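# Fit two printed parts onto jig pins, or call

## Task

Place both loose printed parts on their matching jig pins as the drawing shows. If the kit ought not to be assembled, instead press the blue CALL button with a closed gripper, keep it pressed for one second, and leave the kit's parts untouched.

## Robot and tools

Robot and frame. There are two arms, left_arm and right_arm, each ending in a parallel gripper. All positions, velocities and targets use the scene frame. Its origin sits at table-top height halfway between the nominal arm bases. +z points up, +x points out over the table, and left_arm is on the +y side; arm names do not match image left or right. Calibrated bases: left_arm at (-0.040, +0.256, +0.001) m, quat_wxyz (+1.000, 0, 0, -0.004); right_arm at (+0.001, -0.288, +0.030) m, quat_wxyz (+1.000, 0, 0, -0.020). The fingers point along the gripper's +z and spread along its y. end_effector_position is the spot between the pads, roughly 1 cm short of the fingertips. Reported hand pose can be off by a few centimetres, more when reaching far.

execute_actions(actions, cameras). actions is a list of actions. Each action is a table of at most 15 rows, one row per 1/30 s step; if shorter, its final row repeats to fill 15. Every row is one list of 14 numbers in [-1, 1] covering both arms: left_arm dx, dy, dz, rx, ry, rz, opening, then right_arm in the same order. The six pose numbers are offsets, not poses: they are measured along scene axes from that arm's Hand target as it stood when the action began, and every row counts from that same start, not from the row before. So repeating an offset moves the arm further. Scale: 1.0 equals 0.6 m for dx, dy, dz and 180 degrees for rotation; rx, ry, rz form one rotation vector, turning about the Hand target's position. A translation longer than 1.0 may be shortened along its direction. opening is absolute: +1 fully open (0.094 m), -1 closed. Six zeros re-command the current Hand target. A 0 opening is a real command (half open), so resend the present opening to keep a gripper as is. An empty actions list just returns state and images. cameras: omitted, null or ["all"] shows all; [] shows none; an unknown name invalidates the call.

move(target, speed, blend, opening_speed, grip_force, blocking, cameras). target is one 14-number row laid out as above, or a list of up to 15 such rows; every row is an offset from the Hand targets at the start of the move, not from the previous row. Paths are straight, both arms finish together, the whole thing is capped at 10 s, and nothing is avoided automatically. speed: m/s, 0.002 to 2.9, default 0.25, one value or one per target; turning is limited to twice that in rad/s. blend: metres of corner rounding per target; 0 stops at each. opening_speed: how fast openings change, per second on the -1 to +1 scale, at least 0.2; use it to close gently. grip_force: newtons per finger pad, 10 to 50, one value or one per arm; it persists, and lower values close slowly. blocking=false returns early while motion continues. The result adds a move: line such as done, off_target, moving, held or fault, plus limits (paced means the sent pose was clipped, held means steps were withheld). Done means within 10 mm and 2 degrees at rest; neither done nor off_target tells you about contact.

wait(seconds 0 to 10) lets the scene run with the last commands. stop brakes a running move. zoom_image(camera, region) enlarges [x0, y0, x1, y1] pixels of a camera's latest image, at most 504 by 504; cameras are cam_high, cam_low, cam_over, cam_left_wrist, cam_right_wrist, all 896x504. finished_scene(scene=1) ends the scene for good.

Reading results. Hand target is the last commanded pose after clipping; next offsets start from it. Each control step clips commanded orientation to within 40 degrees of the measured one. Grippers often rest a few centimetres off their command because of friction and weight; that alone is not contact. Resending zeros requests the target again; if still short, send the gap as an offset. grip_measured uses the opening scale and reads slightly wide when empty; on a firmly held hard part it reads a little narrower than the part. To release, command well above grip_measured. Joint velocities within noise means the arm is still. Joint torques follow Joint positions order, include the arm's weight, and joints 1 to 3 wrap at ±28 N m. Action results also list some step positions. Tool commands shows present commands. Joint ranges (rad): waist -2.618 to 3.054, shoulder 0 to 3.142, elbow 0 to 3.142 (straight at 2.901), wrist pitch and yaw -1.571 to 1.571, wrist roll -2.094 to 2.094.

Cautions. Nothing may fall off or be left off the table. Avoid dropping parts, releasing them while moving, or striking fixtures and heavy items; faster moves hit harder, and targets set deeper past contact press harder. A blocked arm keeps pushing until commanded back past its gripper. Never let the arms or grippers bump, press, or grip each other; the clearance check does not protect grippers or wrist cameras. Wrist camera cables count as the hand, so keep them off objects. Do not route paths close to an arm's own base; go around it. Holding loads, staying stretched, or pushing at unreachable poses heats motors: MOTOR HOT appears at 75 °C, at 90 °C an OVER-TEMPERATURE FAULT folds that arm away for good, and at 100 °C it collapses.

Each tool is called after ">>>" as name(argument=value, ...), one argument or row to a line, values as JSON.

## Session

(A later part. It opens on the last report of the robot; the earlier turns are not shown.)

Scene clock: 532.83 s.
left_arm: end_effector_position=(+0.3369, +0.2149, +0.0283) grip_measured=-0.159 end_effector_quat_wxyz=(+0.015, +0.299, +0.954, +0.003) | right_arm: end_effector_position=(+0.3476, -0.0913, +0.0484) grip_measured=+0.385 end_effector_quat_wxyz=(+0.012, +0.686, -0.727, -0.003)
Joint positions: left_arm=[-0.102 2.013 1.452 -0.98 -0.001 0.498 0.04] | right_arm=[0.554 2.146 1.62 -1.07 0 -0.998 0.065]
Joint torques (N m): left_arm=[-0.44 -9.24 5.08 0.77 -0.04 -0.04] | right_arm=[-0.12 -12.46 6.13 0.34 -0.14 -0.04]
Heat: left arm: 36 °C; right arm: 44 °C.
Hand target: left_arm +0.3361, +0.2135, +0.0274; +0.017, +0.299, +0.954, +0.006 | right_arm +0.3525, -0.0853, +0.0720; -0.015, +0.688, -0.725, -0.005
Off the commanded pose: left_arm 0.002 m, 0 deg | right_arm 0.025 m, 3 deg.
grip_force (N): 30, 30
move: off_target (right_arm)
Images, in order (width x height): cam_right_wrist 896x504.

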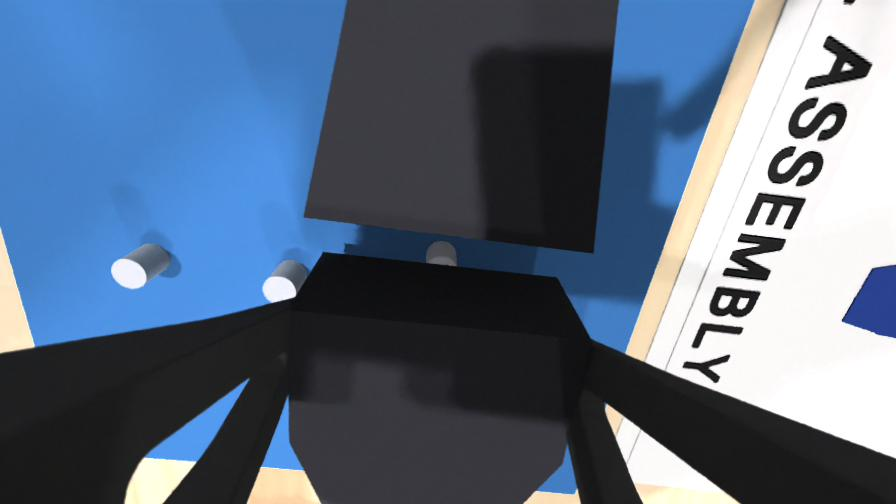

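>>> move(
  target=[0, 0, 0, 0, 0, 0, -0.5, 0, 0, 0.075, 0, 0, 0, 0.1],
  speed=0.08,
  cameras=[],
)

Scene clock: 545.50 s.
left_arm: end_effector_position=(+0.3369, +0.2149, +0.0283) grip_measured=-0.159 end_effector_quat_wxyz=(+0.015, +0.299, +0.954, +0.003) | right_arm: end_effector_position=(+0.3486, -0.0907, +0.0906) grip_measured=+0.385 end_effector_quat_wxyz=(+0.016, +0.686, -0.727, -0.004)
Joint positions: left_arm=[-0.102 2.013 1.452 -0.98 -0.001 0.498 0.04] | right_arm=[0.554 2.123 1.755 -1.235 0 -0.999 0.065]
Joint torques (N m): left_arm=[-0.46 -9.24 5.11 0.78 -0.03 -0.04] | right_arm=[-0.02 -12.66 6.84 0.26 -0.21 -0.03]
Heat: left arm: 36 °C; right arm: 45 °C.
Hand target: left_arm +0.3361, +0.2135, +0.0274; +0.017, +0.299, +0.954, +0.006 | right_arm +0.3526, -0.0853, +0.1171; -0.015, +0.688, -0.725, -0.005
Off the commanded pose: left_arm 0.002 m, 0 deg | right_arm 0.027 m, 4 deg.
grip_force (N): 30, 30
move: off_target (right_arm)
No camera images: "cameras" was empty.

>>> move(
  target=[0, 0, 0, 0, 0, 0, -0.5, -0.0085, 0.0147, -0.1035, -0.0113, -0.00465, 0, 0.1],
  speed=0.06,
  cameras=["cam_right_wrist"],
)

>>> zoom_image(
  camera="cam_right_wrist",
  region=[270, 130, 630, 390],
)

Scene clock: 559.53 s.
left_arm: end_effector_position=(+0.3369, +0.2149, +0.0283) grip_measured=-0.159 end_effector_quat_wxyz=(+0.015, +0.299, +0.954, +0.003) | right_arm: end_effector_position=(+0.3460, -0.0781, +0.0563) grip_measured=+0.385 end_effector_quat_wxyz=(-0.004, +0.689, -0.725, +0.010)
Joint positions: left_arm=[-0.102 2.013 1.452 -0.98 -0.001 0.498 0.04] | right_arm=[0.592 2.123 1.616 -1.053 0.018 -0.968 0.065]
Joint torques (N m): left_arm=[-0.43 -9.24 5.09 0.78 -0.04 -0.03] | right_arm=[0.23 -9.02 4.22 0.76 0.06 0.07]
Heat: left arm: 36 °C; right arm: 45 °C.
Hand target: left_arm +0.3361, +0.2135, +0.0274; +0.017, +0.299, +0.954, +0.006 | right_arm +0.3474, -0.0765, +0.0550; -0.008, +0.688, -0.725, +0.013
Off the commanded pose: left_arm 0.002 m, 0 deg | right_arm 0.003 m, 1 deg.
grip_force (N): 30, 30
move: done
Images, in order (width x height): cam_right_wrist 896x504.

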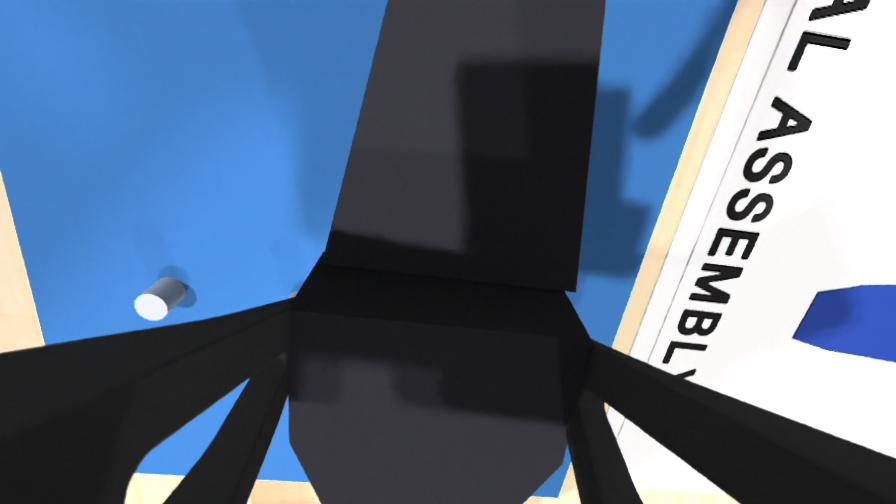

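Scaled by 1.400 from the camera's 896x504 image, which has a finer 1280x720 frame.

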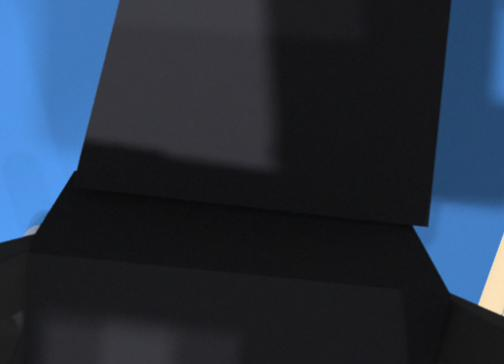

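>>> move(
  target=[0, 0, 0, 0, 0, 0, -0.5, 0.003, -0.0002, -0.0075, 0.00286, 0.00624, -0.005, 0.1],
  speed=0.04,
  cameras=["cam_right_wrist"],
)

>>> zoom_image(
  camera="cam_right_wrist",
  region=[270, 130, 630, 390],
)

Scene clock: 579.83 s.
left_arm: end_effector_position=(+0.3369, +0.2149, +0.0283) grip_measured=-0.159 end_effector_quat_wxyz=(+0.015, +0.299, +0.954, +0.003) | right_arm: end_effector_position=(+0.3462, -0.0782, +0.0563) grip_measured=+0.385 end_effector_quat_wxyz=(-0.004, +0.687, -0.726, +0.010)
Joint positions: left_arm=[-0.102 2.013 1.452 -0.98 -0.001 0.498 0.04] | right_arm=[0.591 2.123 1.616 -1.053 0.018 -0.964 0.065]
Joint torques (N m): left_arm=[-0.43 -9.24 5.09 0.77 -0.04 -0.04] | right_arm=[-0.4 -7.6 5.41 0.74 -0.11 0]
Heat: left arm: 35 °C; right arm: 43 °C.
Hand target: left_arm +0.3361, +0.2135, +0.0274; +0.017, +0.299, +0.954, +0.006 | right_arm +0.3492, -0.0766, +0.0505; -0.004, +0.683, -0.731, +0.003
Off the commanded pose: left_arm 0.002 m, 0 deg | right_arm 0.007 m, 1 deg.
grip_force (N): 30, 30
move: done
Images, in order (width x height): cam_right_wrist 896x504.

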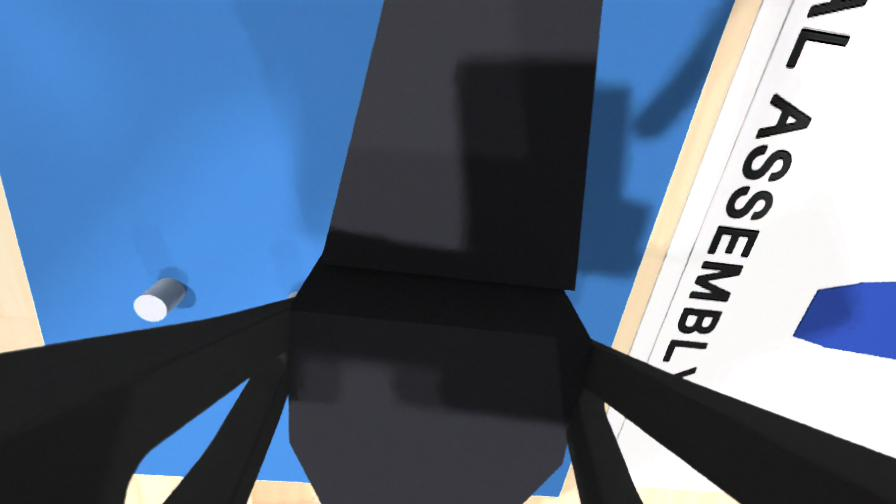

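Scaled by 1.400 from the camera's 896x504 image, which has a finer 1280x720 frame.

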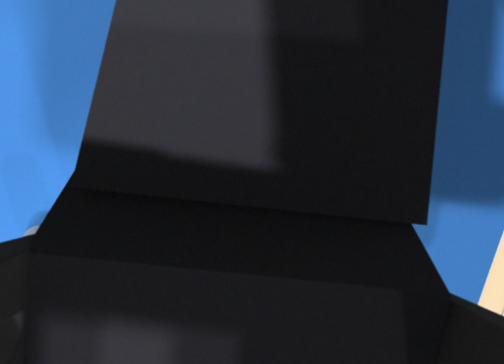

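>>> move(
  target=[0, 0, 0, 0, 0, 0, -0.5, 0.003, 0.0, -0.0167, 0, 0, -0.003, 0.1],
  speed=0.04,
  cameras=["cam_right_wrist"],
)

>>> zoom_image(
  camera="cam_right_wrist",
  region=[270, 130, 630, 390],
)

Scene clock: 585.03 s.
left_arm: end_effector_position=(+0.3369, +0.2149, +0.0283) grip_measured=-0.159 end_effector_quat_wxyz=(+0.015, +0.299, +0.954, +0.003) | right_arm: end_effector_position=(+0.3502, -0.0775, +0.0481) grip_measured=+0.385 end_effector_quat_wxyz=(-0.005, +0.683, -0.730, +0.010)
Joint positions: left_arm=[-0.102 2.013 1.452 -0.98 -0.001 0.498 0.04] | right_arm=[0.588 2.144 1.616 -1.029 0.018 -0.956 0.065]
Joint torques (N m): left_arm=[-0.44 -9.25 5.08 0.78 -0.03 -0.04] | right_arm=[-0.39 -8.09 4.48 0.77 -0.12 0.13]
Heat: left arm: 35 °C; right arm: 43 °C.
Hand target: left_arm +0.3361, +0.2135, +0.0274; +0.017, +0.299, +0.954, +0.006 | right_arm +0.3510, -0.0766, +0.0405; -0.004, +0.679, -0.734, +0.003
Off the commanded pose: left_arm 0.002 m, 0 deg | right_arm 0.008 m, 1 deg.
grip_force (N): 30, 30
move: done
Images, in order (width x height): cam_right_wrist 896x504.

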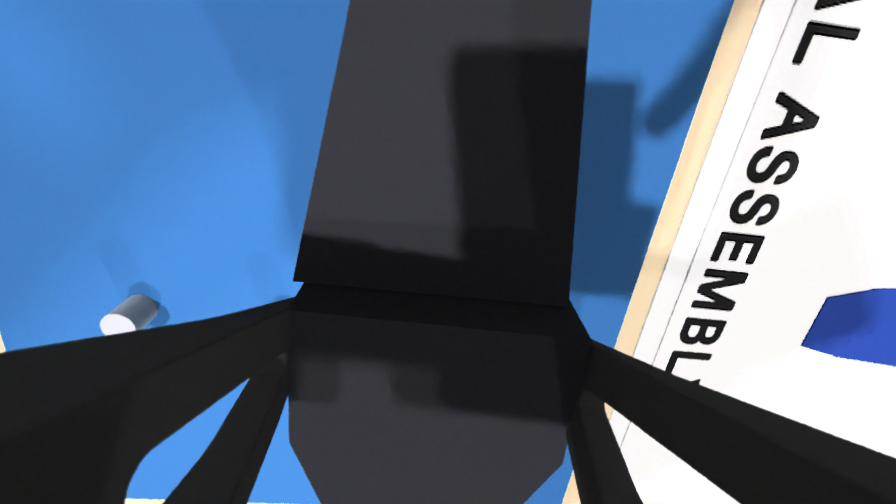

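Scaled by 1.400 from the camera's 896x504 image, which has a finer 1280x720 frame.

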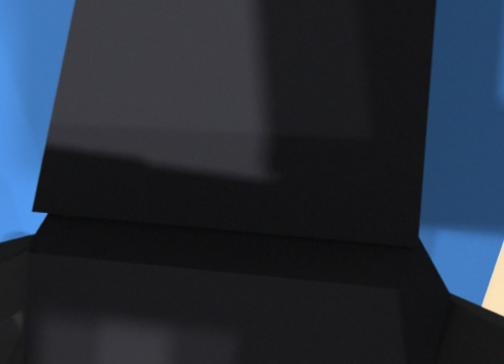

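>>> execute_actions(
  actions=[
    [[0,0,0,0,0,0,-0.5,-0.005,0.001,0.045,0.0072,0.0096,0.0011,0.1],[0,0,0,0,0,0,-0.5,-0.005,-0.009,-0.0084,0.0072,0.0096,0.0011,0.1],[0,0,0,0,0,0,-0.5,-0.005,0.001,0.045,0.0072,0.0096,0.0011,0.1],[0,0,0,0,0,0,-0.5,-0.005,-0.009,-0.0084,0.0072,0.0096,0.0011,0.1],[0,0,0,0,0,0,-0.5,-0.005,0.0,0.0416,0.0072,0.0096,0.0011,0.1],[0,0,0,0,0,0,-0.5,-0.005,-0.008,-0.005,0.0072,0.0096,0.0011,0.1],[0,0,0,0,0,0,-0.5,-0.005,-0.001,0.0383,0.0072,0.0096,0.0011,0.1],[0,0,0,0,0,0,-0.5,-0.005,-0.007,-0.0017,0.0072,0.0096,0.0011,0.1],[0,0,0,0,0,0,-0.5,-0.005,-0.0015,0.0333,0.0072,0.0096,0.0011,0.1],[0,0,0,0,0,0,-0.5,-0.005,-0.0065,0.0033,0.0072,0.0096,0.0011,0.1],[0,0,0,0,0,0,-0.5,-0.005,-0.002,0.0283,0.0072,0.0096,0.0011,0.1],[0,0,0,0,0,0,-0.5,-0.005,-0.006,0.0083,0.0072,0.0096,0.0011,0.1],[0,0,0,0,0,0,-0.5,-0.005,-0.003,0.0233,0.0072,0.0096,0.0011,0.1],[0,0,0,0,0,0,-0.5,-0.005,-0.005,0.0133,0.0072,0.0096,0.0011,0.1],[0,0,0,0,0,0,-0.5,-0.005,-0.004,0.0183,0.0072,0.0096,0.0011,0.1]],
  ],
  cameras=["cam_right_wrist"],
)

>>> zoom_image(
  camera="cam_right_wrist",
  region=[270, 130, 630, 390],
)

Scene clock: 640.37 s.
left_arm: end_effector_position=(+0.3369, +0.2149, +0.0283) grip_measured=-0.159 end_effector_quat_wxyz=(+0.015, +0.299, +0.954, +0.003) | right_arm: end_effector_position=(+0.3475, -0.0836, +0.0482) grip_measured=+0.385 end_effector_quat_wxyz=(+0.005, +0.679, -0.734, -0.005)
Joint positions: left_arm=[-0.102 2.013 1.452 -0.98 -0.001 0.498 0.04] | right_arm=[0.567 2.148 1.623 -1.058 -0.008 -0.965 0.065]
Joint torques (N m): left_arm=[-0.42 -9.25 5.09 0.78 -0.04 -0.03] | right_arm=[0.18 -9.17 5.7 0.47 -0.24 -0.07]
Heat: left arm: 35 °C; right arm: 42 °C.
Hand target: left_arm +0.3361, +0.2135, +0.0274; +0.017, +0.299, +0.954, +0.006 | right_arm +0.3481, -0.0790, +0.0516; +0.000, +0.680, -0.733, -0.015
Off the commanded pose: left_arm 0.002 m, 0 deg | right_arm 0.006 m, 1 deg.
grip_force (N): 30, 30
Step readings (end_effector_position of left_arm | right_arm):
0: (+0.3369, +0.2149, +0.0283) | (+0.3502, -0.0775, +0.0481)
1: (+0.3369, +0.2149, +0.0283) | (+0.3499, -0.0779, +0.0492)
2: (+0.3369, +0.2149, +0.0283) | (+0.3489, -0.0782, +0.0485)
4: (+0.3369, +0.2149, +0.0283) | (+0.3487, -0.0798, +0.0486)
8: (+0.3369, +0.2149, +0.0283) | (+0.3476, -0.0831, +0.0478)
15: (+0.3369, +0.2149, +0.0283) | (+0.3475, -0.0837, +0.0482)
Images, in order (width x height): cam_right_wrist 896x504.

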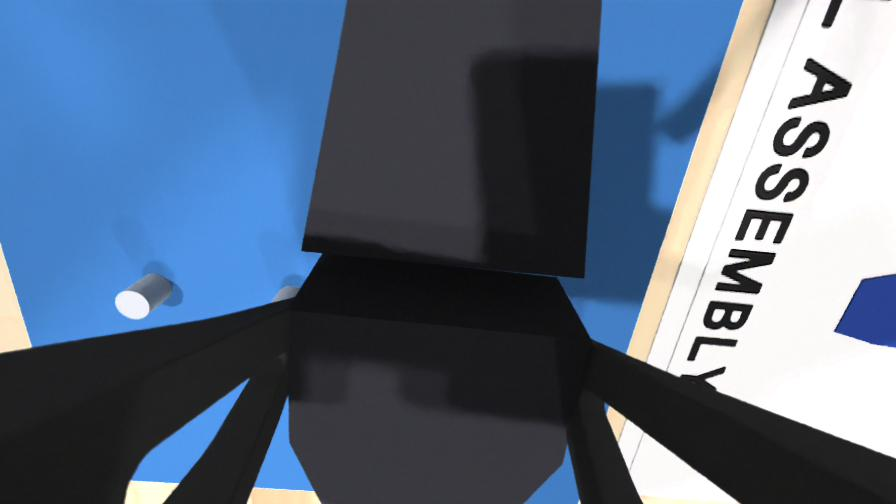

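Scaled by 1.400 from the camera's 896x504 image, which has a finer 1280x720 frame.

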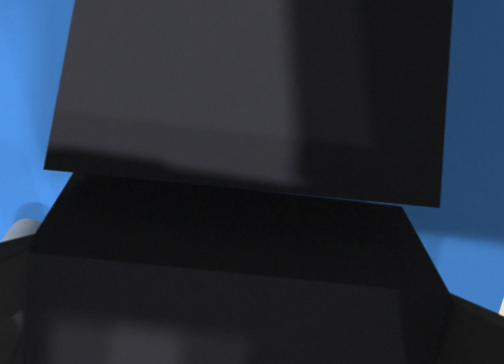

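>>> execute_actions(
  actions=[
    [[0,0,0,0,0,0,-0.5,0,0.006,0.024,-0.0049,-0.0052,0.0067,0.1],[0,0,0,0,0,0,-0.5,0,0.001,-0.0294,-0.0049,-0.0052,0.0067,0.1],[0,0,0,0,0,0,-0.5,0,0.008,0.024,-0.0049,-0.0052,0.0067,0.1],[0,0,0,0,0,0,-0.5,0,0.0,-0.0294,-0.0049,-0.0052,0.0067,0.1],[0,0,0,0,0,0,-0.5,0,0.0078,0.0206,-0.0049,-0.0052,0.0067,0.1],[0,0,0,0,0,0,-0.5,0,0.0004,-0.026,-0.0049,-0.0052,0.0067,0.1],[0,0,0,0,0,0,-0.5,0,0.0072,0.0173,-0.0049,-0.0052,0.0067,0.1],[0,0,0,0,0,0,-0.5,0,0.0012,-0.0227,-0.0049,-0.0052,0.0067,0.1],[0,0,0,0,0,0,-0.5,0,0.0066,0.0123,-0.0049,-0.0052,0.0067,0.1],[0,0,0,0,0,0,-0.5,0,0.0018,-0.0177,-0.0049,-0.0052,0.0067,0.1],[0,0,0,0,0,0,-0.5,0,0.006,0.0073,-0.0049,-0.0052,0.0067,0.1],[0,0,0,0,0,0,-0.5,0,0.0024,-0.0127,-0.0049,-0.0052,0.0067,0.1],[0,0,0,0,0,0,-0.5,0,0.0052,0.0023,-0.0049,-0.0052,0.0067,0.1],[0,0,0,0,0,0,-0.5,0,0.0032,-0.0077,-0.0049,-0.0052,0.0067,0.1],[0,0,0,0,0,0,-0.5,0,0.0042,-0.0027,-0.0049,-0.0052,0.0067,0.1]],
  ],
  cameras=["cam_right_wrist"],
)

>>> zoom_image(
  camera="cam_right_wrist",
  region=[270, 130, 630, 390],
)

Scene clock: 658.90 s.
left_arm: end_effector_position=(+0.3369, +0.2149, +0.0283) grip_measured=-0.159 end_effector_quat_wxyz=(+0.015, +0.299, +0.954, +0.003) | right_arm: end_effector_position=(+0.3472, -0.0798, +0.0463) grip_measured=+0.385 end_effector_quat_wxyz=(+0.002, +0.685, -0.728, -0.002)
Joint positions: left_arm=[-0.102 2.013 1.452 -0.98 -0.001 0.498 0.04] | right_arm=[0.577 2.15 1.618 -1.045 -0.003 -0.972 0.065]
Joint torques (N m): left_arm=[-0.44 -9.24 5.09 0.79 -0.03 -0.05] | right_arm=[0.17 -9.16 5.52 0.44 -0.03 -0.03]
Heat: left arm: 35 °C; right arm: 42 °C.
Hand target: left_arm +0.3361, +0.2135, +0.0274; +0.017, +0.299, +0.954, +0.006 | right_arm +0.3481, -0.0765, +0.0499; -0.001, +0.688, -0.726, -0.004
Off the commanded pose: left_arm 0.002 m, 0 deg | right_arm 0.005 m, 1 deg.
grip_force (N): 30, 30
Step readings (end_effector_position of left_arm | right_arm):
0: (+0.3369, +0.2149, +0.0283) | (+0.3475, -0.0836, +0.0482)
1: (+0.3369, +0.2149, +0.0283) | (+0.3471, -0.0831, +0.0489)
2: (+0.3369, +0.2149, +0.0283) | (+0.3468, -0.0830, +0.0478)
4: (+0.3369, +0.2149, +0.0283) | (+0.3467, -0.0821, +0.0472)
8: (+0.3369, +0.2149, +0.0283) | (+0.3472, -0.0801, +0.0468)
15: (+0.3369, +0.2149, +0.0283) | (+0.3472, -0.0798, +0.0463)
Images, in order (width x height): cam_right_wrist 896x504.

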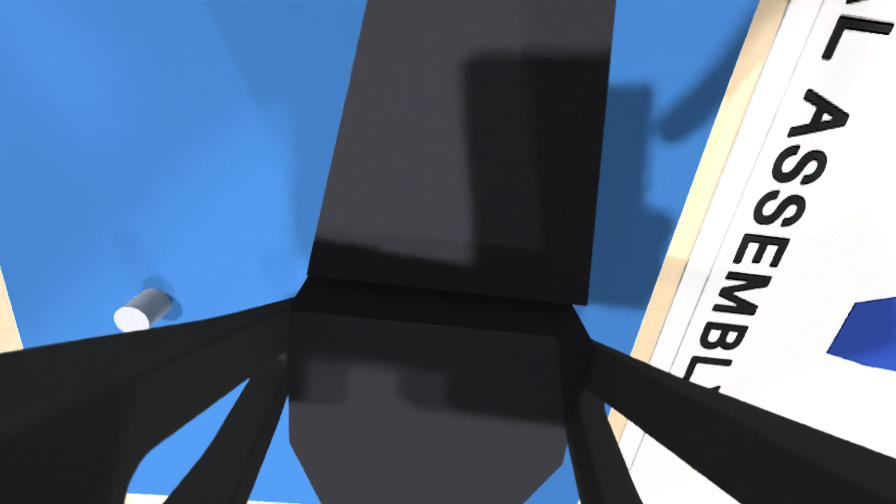

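Scaled by 1.400 from the camera's 896x504 image, which has a finer 1280x720 frame.

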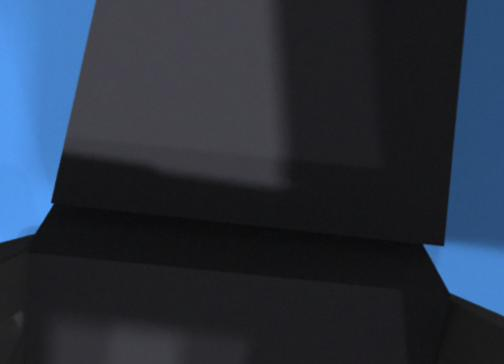

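>>> zoom_image(
  camera="cam_right_wrist",
  region=[90, 270, 200, 350],
)

>>> zoom_image(
  camera="cam_right_wrist",
  region=[540, 0, 760, 504],
)

Scaled by 4.582 from the camera's 896x504 image, which has a finer 1280x720 frame.

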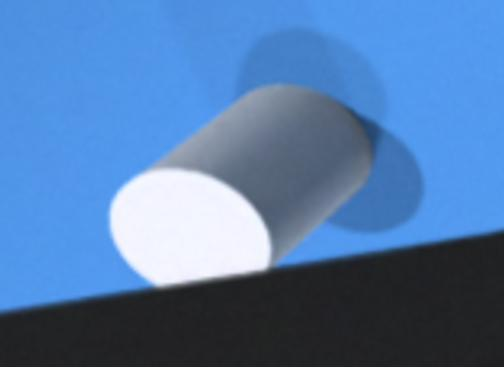

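Scaled by 1.000.

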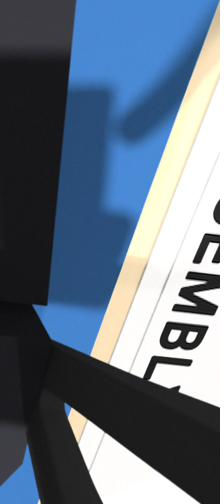

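>>> execute_actions(
  actions=[
    [[0,0,0,0,0,0,-0.5,0.0017,0.006,0.0287,0,0,0,0.1],[0,0,0,0,0,0,-0.5,0.0017,0.001,-0.0247,0,0,0,0.1],[0,0,0,0,0,0,-0.5,0.0017,0.0073,0.0287,0,0,0,0.1],[0,0,0,0,0,0,-0.5,0.0017,-0.0005,-0.0247,0,0,0,0.1],[0,0,0,0,0,0,-0.5,0.0017,0.0071,0.0253,0,0,0,0.1],[0,0,0,0,0,0,-0.5,0.0017,-0.0003,-0.0213,0,0,0,0.1],[0,0,0,0,0,0,-0.5,0.0017,0.0065,0.022,0,0,0,0.1],[0,0,0,0,0,0,-0.5,0.0017,0.0005,-0.018,0,0,0,0.1],[0,0,0,0,0,0,-0.5,0.0017,0.0059,0.017,0,0,0,0.1],[0,0,0,0,0,0,-0.5,0.0017,0.0011,-0.013,0,0,0,0.1],[0,0,0,0,0,0,-0.5,0.0017,0.0053,0.012,0,0,0,0.1],[0,0,0,0,0,0,-0.5,0.0017,0.0017,-0.008,0,0,0,0.1],[0,0,0,0,0,0,-0.5,0.0017,0.0045,0.007,0,0,0,0.1],[0,0,0,0,0,0,-0.5,0.0017,0.0025,-0.003,0,0,0,0.1],[0,0,0,0,0,0,-0.5,0.0017,0.0035,0.002,0,0,0,0.1]],
  ],
  cameras=["cam_right_wrist"],
)

>>> zoom_image(
  camera="cam_right_wrist",
  region=[270, 130, 630, 390],
)

Scene clock: 678.67 s.
left_arm: end_effector_position=(+0.3369, +0.2149, +0.0283) grip_measured=-0.159 end_effector_quat_wxyz=(+0.015, +0.299, +0.954, +0.003) | right_arm: end_effector_position=(+0.3470, -0.0778, +0.0478) grip_measured=+0.385 end_effector_quat_wxyz=(+0.004, +0.687, -0.727, -0.002)
Joint positions: left_arm=[-0.102 2.013 1.452 -0.98 -0.001 0.498 0.04] | right_arm=[0.582 2.155 1.632 -1.057 -0.003 -0.972 0.065]
Joint torques (N m): left_arm=[-0.43 -9.25 5.09 0.79 -0.04 -0.03] | right_arm=[0.21 -9.37 5.7 0.47 -0.08 0.01]
Heat: left arm: 35 °C; right arm: 43 °C.
Hand target: left_arm +0.3361, +0.2135, +0.0274; +0.017, +0.299, +0.954, +0.006 | right_arm +0.3490, -0.0744, +0.0511; -0.001, +0.688, -0.726, -0.004
Off the commanded pose: left_arm 0.002 m, 0 deg | right_arm 0.005 m, 1 deg.
grip_force (N): 30, 30
Step readings (end_effector_position of left_arm | right_arm):
0: (+0.3369, +0.2149, +0.0283) | (+0.3472, -0.0798, +0.0463)
1: (+0.3369, +0.2149, +0.0283) | (+0.3470, -0.0794, +0.0475)
2: (+0.3369, +0.2149, +0.0283) | (+0.3472, -0.0790, +0.0472)
4: (+0.3369, +0.2149, +0.0283) | (+0.3482, -0.0777, +0.0482)
8: (+0.3369, +0.2149, +0.0283) | (+0.3477, -0.0775, +0.0478)
15: (+0.3369, +0.2149, +0.0283) | (+0.3470, -0.0778, +0.0478)
Images, in order (width x height): cam_right_wrist 896x504.

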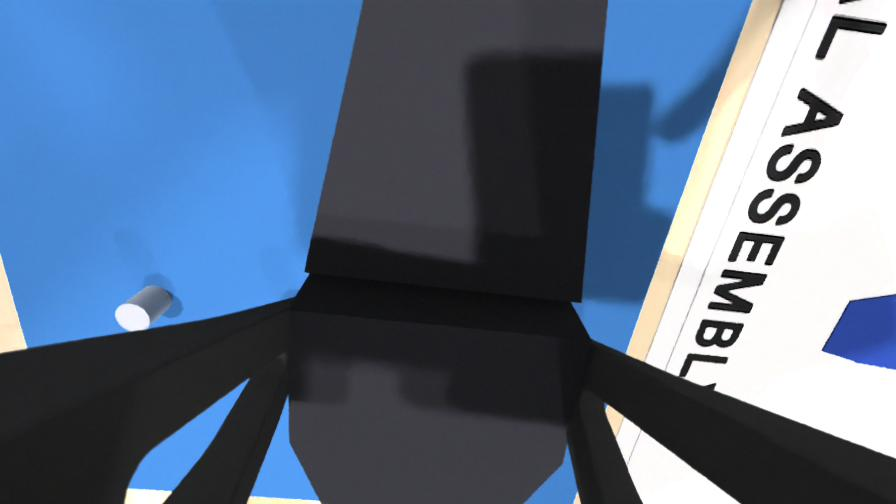

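Scaled by 1.400 from the camera's 896x504 image, which has a finer 1280x720 frame.

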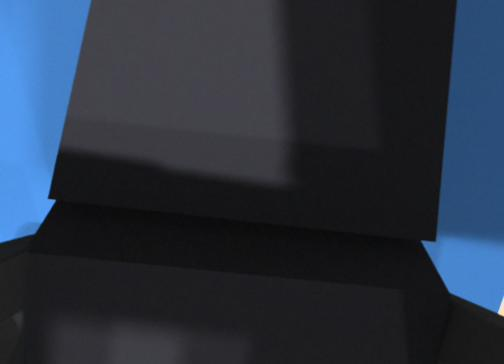

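>>> execute_actions(
  actions=[
    [[0,0,0,0,0,0,-0.5,0.0012,0.005,0.0279,0,0,0,0.1],[0,0,0,0,0,0,-0.5,0.0012,0,-0.0255,0,0,0,0.1],[0,0,0,0,0,0,-0.5,0.0012,0.0061,0.0279,0,0,0,0.1],[0,0,0,0,0,0,-0.5,0.0012,-0.0015,-0.0255,0,0,0,0.1],[0,0,0,0,0,0,-0.5,0.0012,0.0059,0.0245,0,0,0,0.1],[0,0,0,0,0,0,-0.5,0.0012,-0.0013,-0.0221,0,0,0,0.1],[0,0,0,0,0,0,-0.5,0.0012,0.0053,0.0212,0,0,0,0.1],[0,0,0,0,0,0,-0.5,0.0012,-0.0005,-0.0188,0,0,0,0.1],[0,0,0,0,0,0,-0.5,0.0012,0.0047,0.0162,0,0,0,0.1],[0,0,0,0,0,0,-0.5,0.0012,0.0001,-0.0138,0,0,0,0.1],[0,0,0,0,0,0,-0.5,0.0012,0.0041,0.0112,0,0,0,0.1],[0,0,0,0,0,0,-0.5,0.0012,0.0005,-0.0088,0,0,0,0.1],[0,0,0,0,0,0,-0.5,0.0012,0.0033,0.0062,0,0,0,0.1],[0,0,0,0,0,0,-0.5,0.0012,0.0013,-0.0038,0,0,0,0.1],[0,0,0,0,0,0,-0.5,0.0012,0.0023,0.0012,0,0,0,0.1]],
  ],
  cameras=["cam_right_wrist"],
)

>>> zoom_image(
  camera="cam_right_wrist",
  region=[270, 130, 630, 390],
)

Scene clock: 694.03 s.
left_arm: end_effector_position=(+0.3369, +0.2149, +0.0283) grip_measured=-0.159 end_effector_quat_wxyz=(+0.015, +0.299, +0.954, +0.003) | right_arm: end_effector_position=(+0.3476, -0.0767, +0.0482) grip_measured=+0.385 end_effector_quat_wxyz=(+0.005, +0.687, -0.726, -0.003)
Joint positions: left_arm=[-0.102 2.013 1.452 -0.98 -0.001 0.498 0.04] | right_arm=[0.583 2.16 1.642 -1.063 -0.003 -0.972 0.065]
Joint torques (N m): left_arm=[-0.46 -9.22 5.08 0.78 -0.04 -0.04] | right_arm=[0.14 -9.29 5.81 0.55 -0.09 0.01]
Heat: left arm: 35 °C; right arm: 43 °C.
Hand target: left_arm +0.3361, +0.2135, +0.0274; +0.017, +0.299, +0.954, +0.006 | right_arm +0.3498, -0.0730, +0.0518; -0.001, +0.688, -0.726, -0.004
Off the commanded pose: left_arm 0.002 m, 0 deg | right_arm 0.006 m, 1 deg.
grip_force (N): 30, 30
Step readings (end_effector_position of left_arm | right_arm):
0: (+0.3369, +0.2149, +0.0283) | (+0.3470, -0.0778, +0.0478)
1: (+0.3369, +0.2149, +0.0283) | (+0.3470, -0.0779, +0.0490)
2: (+0.3369, +0.2149, +0.0283) | (+0.3470, -0.0779, +0.0487)
4: (+0.3369, +0.2149, +0.0283) | (+0.3479, -0.0769, +0.0490)
8: (+0.3369, +0.2149, +0.0283) | (+0.3476, -0.0768, +0.0478)
15: (+0.3369, +0.2149, +0.0283) | (+0.3476, -0.0767, +0.0482)
Images, in order (width x height): cam_right_wrist 896x504.

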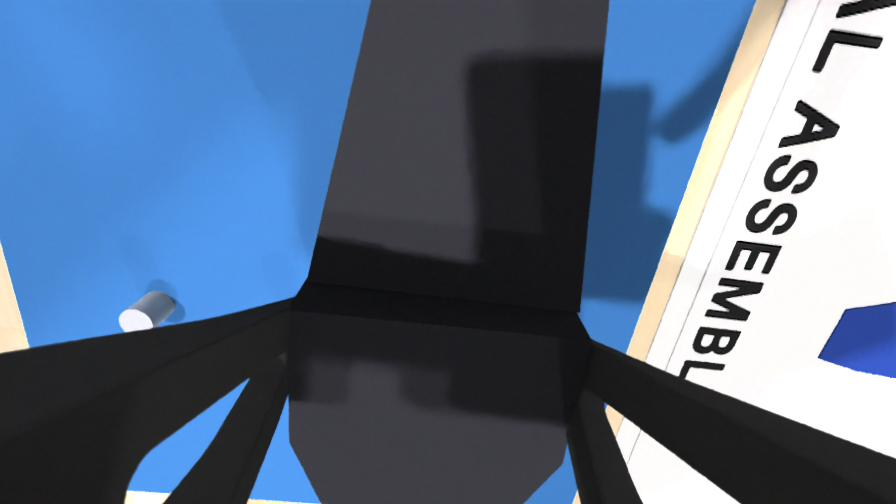

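Scaled by 1.400 from the camera's 896x504 image, which has a finer 1280x720 frame.

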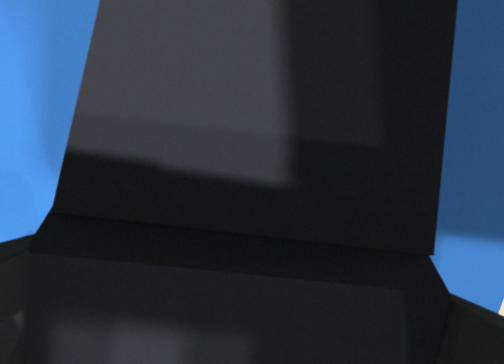

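>>> execute_actions(
  actions=[
    [[0,0,0,0,0,0,-0.5,0,0.004,0.0262,0,0,-0.0017,0.1],[0,0,0,0,0,0,-0.5,0,-0.004,-0.0286,0,0,-0.0017,0.1],[0,0,0,0,0,0,-0.5,0,0.004,0.0237,0,0,-0.0017,0.1],[0,0,0,0,0,0,-0.5,0,-0.004,-0.0291,0,0,-0.0017,0.1],[0,0,0,0,0,0,-0.5,0,0.0035,0.0211,0,0,-0.0017,0.1],[0,0,0,0,0,0,-0.5,0,-0.0035,-0.0287,0,0,-0.0017,0.1],[0,0,0,0,0,0,-0.5,0,0.003,0.0175,0,0,-0.0017,0.1],[0,0,0,0,0,0,-0.5,0,-0.003,-0.0282,0,0,-0.0017,0.1],[0,0,0,0,0,0,-0.5,0,0.0025,0.014,0,0,-0.0017,0.1],[0,0,0,0,0,0,-0.5,0,-0.0025,-0.0278,0,0,-0.0017,0.1],[0,0,0,0,0,0,-0.5,0,0.002,0.0094,0,0,-0.0017,0.1],[0,0,0,0,0,0,-0.5,0,-0.002,-0.0244,0,0,-0.0017,0.1],[0,0,0,0,0,0,-0.5,0,0.0015,-0.0001,0,0,-0.0017,0.1],[0,0,0,0,0,0,-0.5,0,-0.001,-0.0159,0,0,-0.0017,0.1],[0,0,0,0,0,0,-0.5,0,0,-0.0117,0,0,-0.0017,0.1]],
  ],
  cameras=["cam_right_wrist", "cam_low"],
)

>>> zoom_image(
  camera="cam_right_wrist",
  region=[270, 130, 630, 390],
)

>>> zoom_image(
  camera="cam_low",
  region=[340, 260, 430, 340],
)

Scene clock: 703.13 s.
left_arm: end_effector_position=(+0.3369, +0.2149, +0.0283) grip_measured=-0.159 end_effector_quat_wxyz=(+0.015, +0.299, +0.954, +0.003) | right_arm: end_effector_position=(+0.3468, -0.0771, +0.0437) grip_measured=+0.385 end_effector_quat_wxyz=(+0.007, +0.687, -0.727, -0.003)
Joint positions: left_arm=[-0.102 2.013 1.452 -0.98 -0.001 0.498 0.04] | right_arm=[0.584 2.165 1.631 -1.051 -0.002 -0.969 0.065]
Joint torques (N m): left_arm=[-0.44 -9.24 5.09 0.78 -0.04 -0.04] | right_arm=[0.13 -9.02 5.29 0.6 -0.1 0.07]
Heat: left arm: 35 °C; right arm: 43 °C.
Hand target: left_arm +0.3361, +0.2135, +0.0274; +0.017, +0.299, +0.954, +0.006 | right_arm +0.3497, -0.0730, +0.0447; -0.001, +0.686, -0.727, -0.004
Off the commanded pose: left_arm 0.002 m, 0 deg | right_arm 0.005 m, 1 deg.
grip_force (N): 30, 30
Step readings (end_effector_position of left_arm | right_arm):
0: (+0.3369, +0.2149, +0.0283) | (+0.3476, -0.0767, +0.0482)
1: (+0.3369, +0.2149, +0.0283) | (+0.3474, -0.0765, +0.0492)
2: (+0.3369, +0.2149, +0.0283) | (+0.3471, -0.0767, +0.0482)
4: (+0.3369, +0.2149, +0.0283) | (+0.3471, -0.0767, +0.0470)
8: (+0.3369, +0.2149, +0.0283) | (+0.3469, -0.0770, +0.0450)
15: (+0.3369, +0.2149, +0.0283) | (+0.3468, -0.0771, +0.0437)
Images, in order (width x height): cam_low 896x504, cam_right_wrist 896x504.

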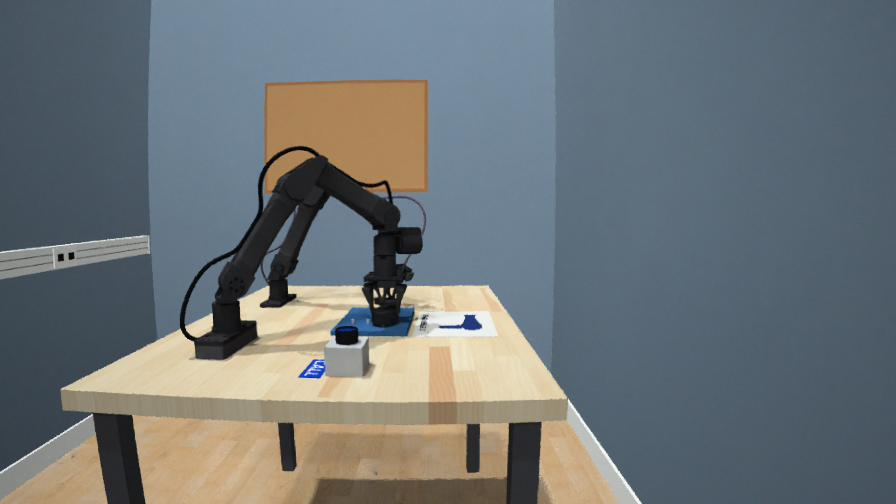

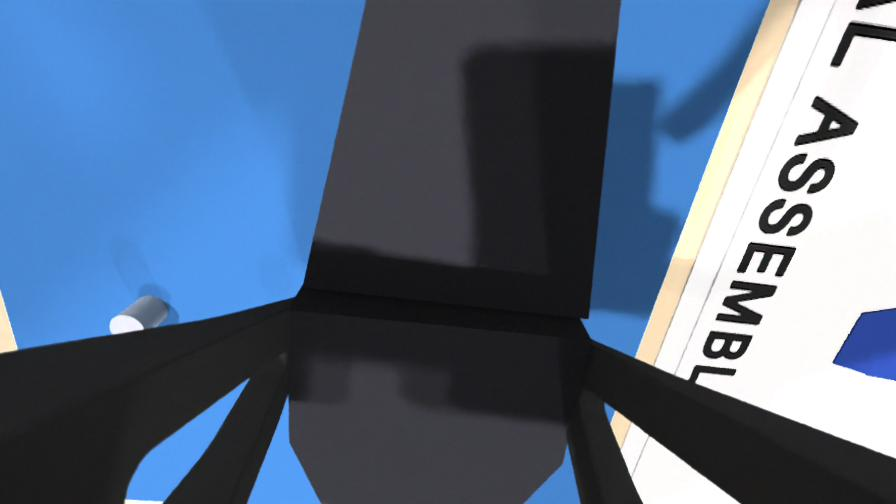

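Scaled by 1.400 from the camera's 896x504 image, which has a finer 1280x720 frame.

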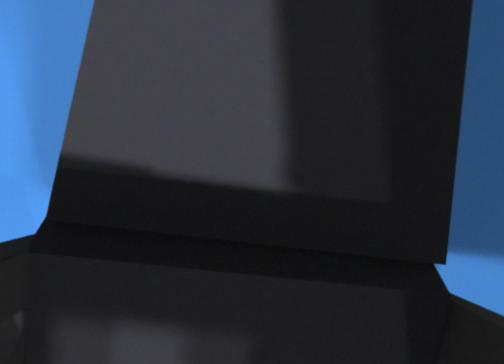

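Scaled by 5.600 from the camera's 896x504 image, which has a finer 1280x720 frame.

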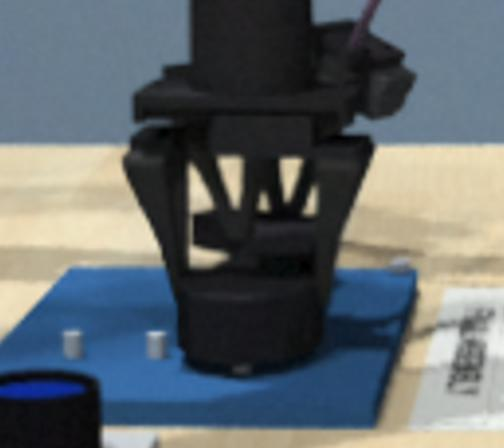

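>>> execute_actions(
  actions=[
    [[0,0,0,0,0,0,-0.5,0.0005,0.004,0.0253,0.0033,-0.0054,-0.0006,0.1],[0,0,0,0,0,0,-0.5,0.001,-0.004,-0.0283,0.0033,-0.0054,-0.0006,0.1],[0,0,0,0,0,0,-0.5,0.0015,0.0045,0.024,0.0033,-0.0054,-0.0006,0.1],[0,0,0,0,0,0,-0.5,0.0015,-0.003,-0.0287,0.0033,-0.0054,-0.0006,0.1],[0,0,0,0,0,0,-0.5,0.0015,0.0045,0.0217,0.0033,-0.0054,-0.0006,0.1],[0,0,0,0,0,0,-0.5,0.0015,-0.0025,-0.028,0.0033,-0.0054,-0.0006,0.1],[0,0,0,0,0,0,-0.5,0.0015,0.004,0.0183,0.0033,-0.0054,-0.0006,0.1],[0,0,0,0,0,0,-0.5,0.0015,-0.002,-0.0273,0.0033,-0.0054,-0.0006,0.1],[0,0,0,0,0,0,-0.5,0.0015,0.0035,0.015,0.0033,-0.0054,-0.0006,0.1],[0,0,0,0,0,0,-0.5,0.0015,-0.001,-0.0267,0.0033,-0.0054,-0.0006,0.1],[0,0,0,0,0,0,-0.5,0.0015,0.003,0.0107,0.0033,-0.0054,-0.0006,0.1],[0,0,0,0,0,0,-0.5,0.0015,-0.0005,-0.023,0.0033,-0.0054,-0.0006,0.1],[0,0,0,0,0,0,-0.5,0.0015,0.0025,0.0013,0.0033,-0.0054,-0.0006,0.1],[0,0,0,0,0,0,-0.5,0.0015,0.0005,-0.0143,0.0033,-0.0054,-0.0006,0.1],[0,0,0,0,0,0,-0.5,0.0015,0.0015,-0.01,0.0033,-0.0054,-0.0006,0.1]],
  ],
  cameras=["cam_right_wrist", "cam_low"],
)

>>> zoom_image(
  camera="cam_right_wrist",
  region=[270, 130, 630, 390],
)

>>> zoom_image(
  camera="cam_low",
  region=[340, 260, 430, 340],
)

Scene clock: 718.03 s.
left_arm: end_effector_position=(+0.3369, +0.2149, +0.0283) grip_measured=-0.159 end_effector_quat_wxyz=(+0.015, +0.299, +0.954, +0.003) | right_arm: end_effector_position=(+0.3488, -0.0766, +0.0367) grip_measured=+0.385 end_effector_quat_wxyz=(-0.001, +0.685, -0.728, +0.000)
Joint positions: left_arm=[-0.102 2.013 1.452 -0.98 -0.001 0.498 0.04] | right_arm=[0.584 2.166 1.604 -1.007 0 -0.966 0.065]
Joint torques (N m): left_arm=[-0.44 -9.24 5.09 0.78 -0.03 -0.05] | right_arm=[0.32 -9.59 4.64 0.7 -0.11 0.03]
Heat: left arm: 35 °C; right arm: 43 °C.
Hand target: left_arm +0.3361, +0.2135, +0.0274; +0.017, +0.299, +0.954, +0.006 | right_arm +0.3506, -0.0721, +0.0387; -0.011, +0.686, -0.728, -0.002
Off the commanded pose: left_arm 0.002 m, 0 deg | right_arm 0.005 m, 1 deg.
grip_force (N): 30, 30
Step readings (end_effector_position of left_arm | right_arm):
0: (+0.3369, +0.2149, +0.0283) | (+0.3468, -0.0771, +0.0437)
1: (+0.3369, +0.2149, +0.0283) | (+0.3468, -0.0771, +0.0437)
2: (+0.3369, +0.2149, +0.0283) | (+0.3468, -0.0771, +0.0414)
4: (+0.3369, +0.2149, +0.0283) | (+0.3465, -0.0778, +0.0379)
8: (+0.3369, +0.2149, +0.0283) | (+0.3481, -0.0770, +0.0366)
15: (+0.3369, +0.2149, +0.0283) | (+0.3488, -0.0766, +0.0367)
Images, in order (width x height): cam_low 896x504, cam_right_wrist 896x504.

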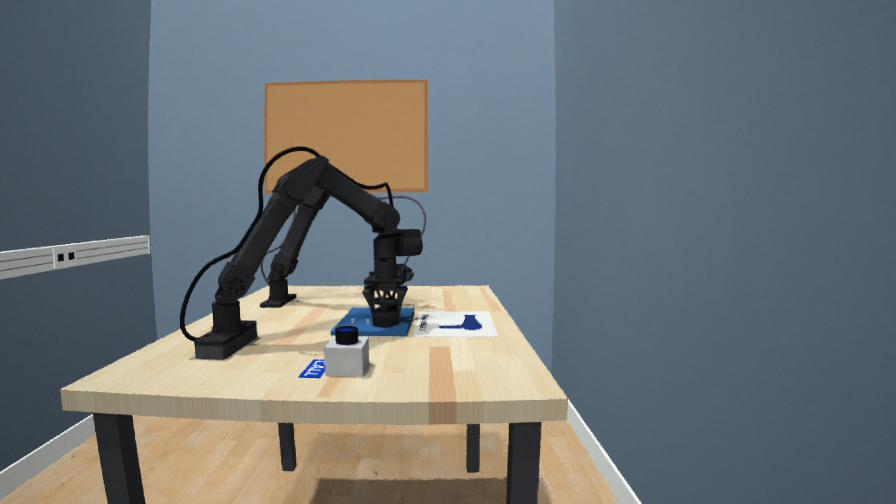

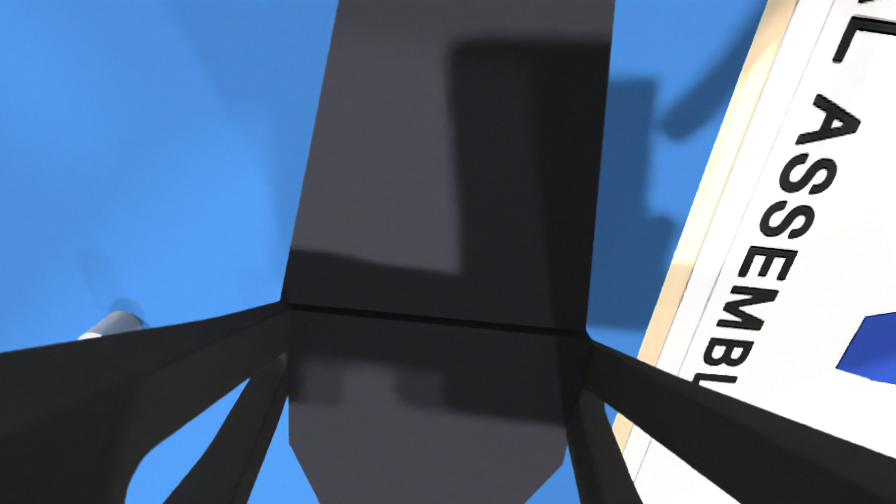

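Scaled by 1.400 from the camera's 896x504 image, which has a finer 1280x720 frame.

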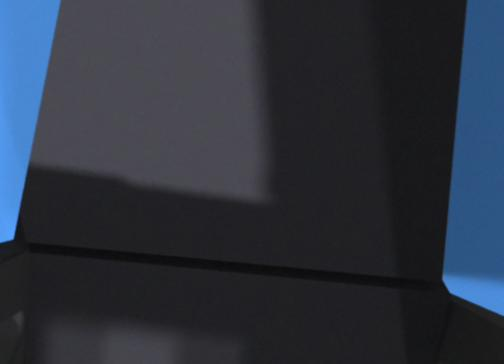

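Scaled by 5.600 from the camera's 896x504 image, which has a finer 1280x720 frame.

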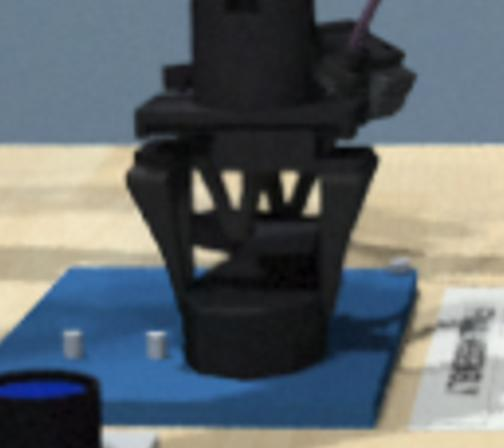

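>>> move(
  target=[0, 0, 0, 0, 0, 0, -0.5, -0.001, 0, -0.015, 0, 0, 0, 0.1],
  speed=0.03,
  cameras=["cam_right_wrist", "cam_low"],
)

>>> zoom_image(
  camera="cam_right_wrist",
  region=[270, 230, 450, 390],
)

>>> zoom_image(
  camera="cam_right_wrist",
  region=[450, 230, 630, 390],
)

Scene clock: 728.07 s.
left_arm: end_effector_position=(+0.3369, +0.2149, +0.0283) grip_measured=-0.159 end_effector_quat_wxyz=(+0.015, +0.299, +0.954, +0.003) | right_arm: end_effector_position=(+0.3490, -0.0765, +0.0364) grip_measured=+0.385 end_effector_quat_wxyz=(-0.002, +0.685, -0.728, +0.001)
Joint positions: left_arm=[-0.102 2.013 1.452 -0.98 -0.001 0.498 0.04] | right_arm=[0.584 2.166 1.602 -1.004 0 -0.966 0.065]
Joint torques (N m): left_arm=[-0.44 -9.22 5.09 0.78 -0.04 -0.04] | right_arm=[0.34 -9.02 3.26 1.04 -0.06 0.07]
Heat: left arm: 35 °C; right arm: 42 °C.
Hand target: left_arm +0.3361, +0.2135, +0.0274; +0.017, +0.299, +0.954, +0.006 | right_arm +0.3501, -0.0720, +0.0298; -0.011, +0.686, -0.728, -0.002
Off the commanded pose: left_arm 0.002 m, 0 deg | right_arm 0.008 m, 1 deg.
grip_force (N): 30, 30
move: done
Images, in order (width x height): cam_low 896x504, cam_right_wrist 896x504.

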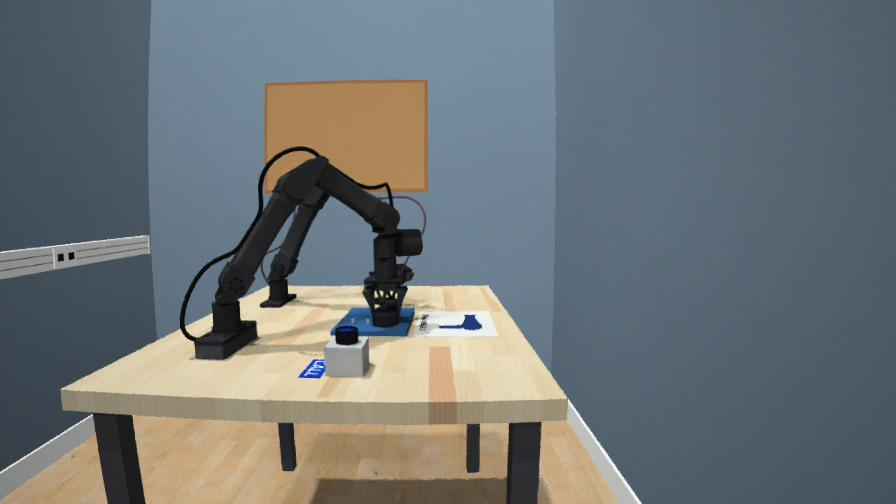

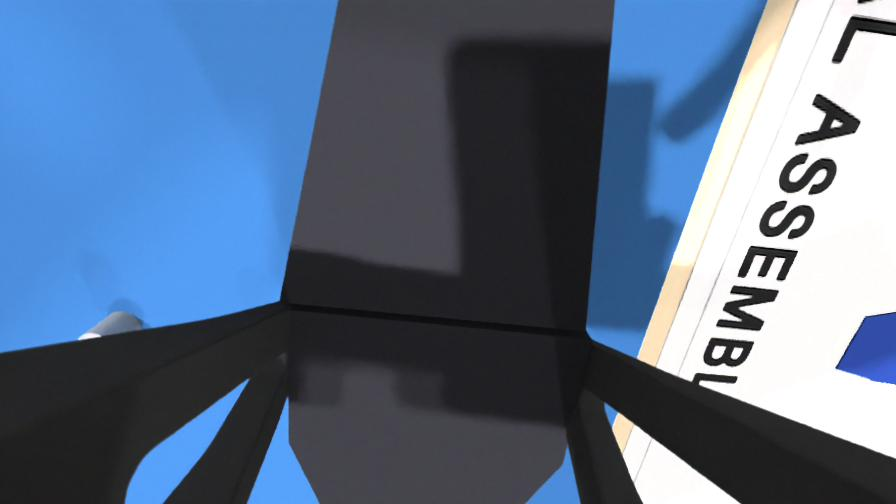

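Scaled by 2.800 from the camera's 896x504 image, which has a finer 1280x720 frame.

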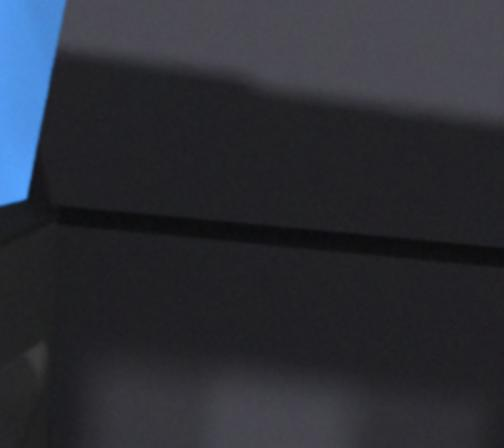

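Scaled by 2.800 from the camera's 896x504 image, which has a finer 1280x720 frame.

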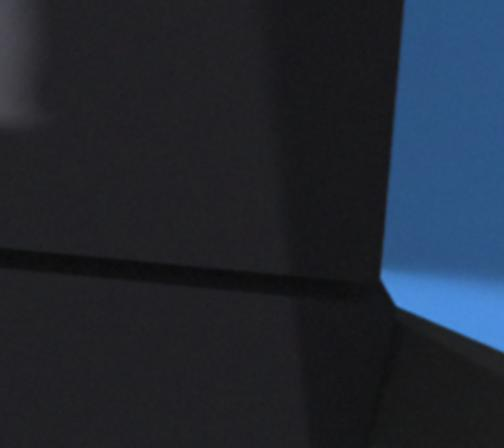

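>>> move(
  target=[0, 0, 0, 0, 0, 0, -0.5, 0, 0, 0.011, 0, 0, 0, 0.7],
  speed=0.03,
  opening_speed=0.3,
  cameras=["cam_right_wrist", "cam_low"],
)

>>> zoom_image(
  camera="cam_right_wrist",
  region=[230, 230, 630, 504],
)

Scene clock: 742.07 s.
left_arm: end_effector_position=(+0.3369, +0.2149, +0.0283) grip_measured=-0.159 end_effector_quat_wxyz=(+0.015, +0.299, +0.954, +0.003) | right_arm: end_effector_position=(+0.3497, -0.0760, +0.0364) grip_measured=+0.698 end_effector_quat_wxyz=(-0.003, +0.685, -0.728, +0.001)
Joint positions: left_arm=[-0.102 2.013 1.452 -0.98 -0.001 0.498 0.04] | right_arm=[0.584 2.166 1.602 -1.001 0 -0.965 0.08]
Joint torques (N m): left_arm=[-0.46 -9.24 5.08 0.78 -0.04 -0.04] | right_arm=[0.38 -9.48 4.14 0.8 -0.1 0.06]
Heat: left arm: 35 °C; right arm: 42 °C.
Hand target: left_arm +0.3361, +0.2135, +0.0274; +0.017, +0.299, +0.954, +0.006 | right_arm +0.3501, -0.0720, +0.0364; -0.011, +0.686, -0.728, -0.002
Off the commanded pose: left_arm 0.002 m, 0 deg | right_arm 0.004 m, 1 deg.
grip_force (N): 30, 30
move: done
Images, in order (width x height): cam_low 896x504, cam_right_wrist 896x504.

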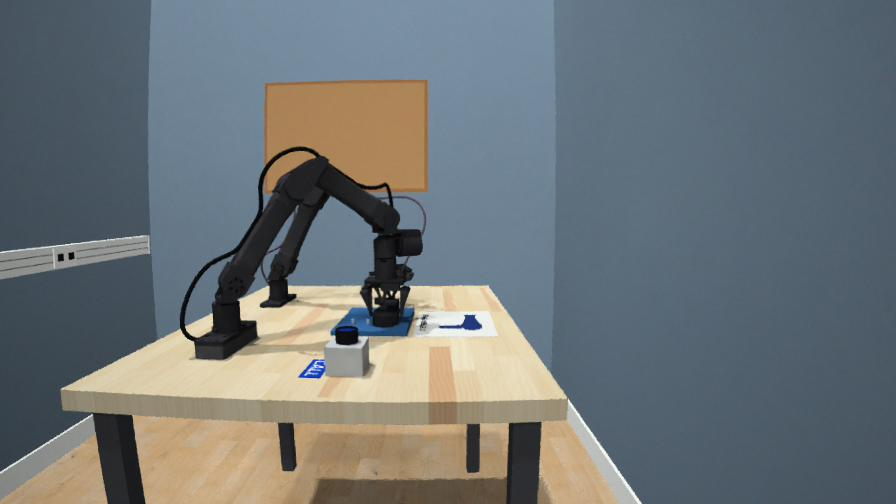

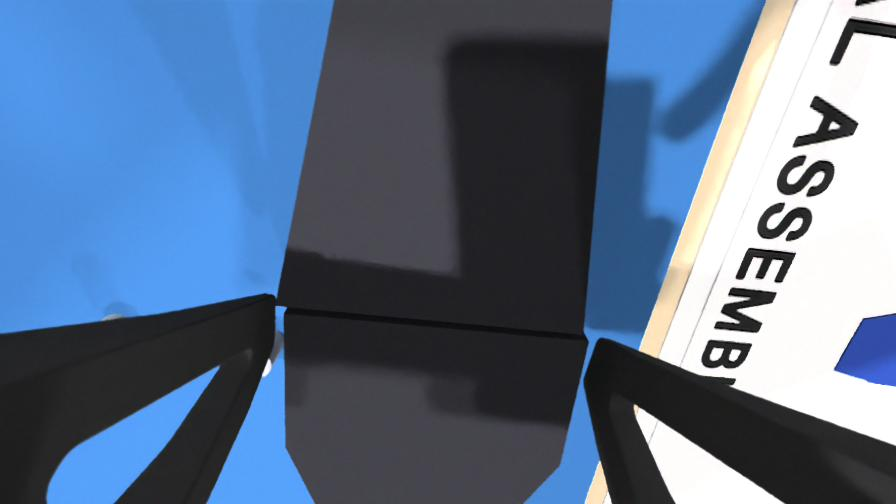

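Scaled by 1.260 from the camera's 896x504 image, which has a finer 1280x720 frame.

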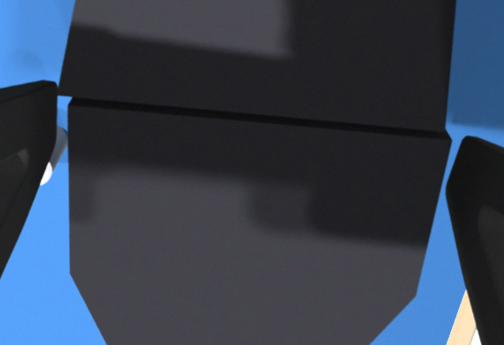

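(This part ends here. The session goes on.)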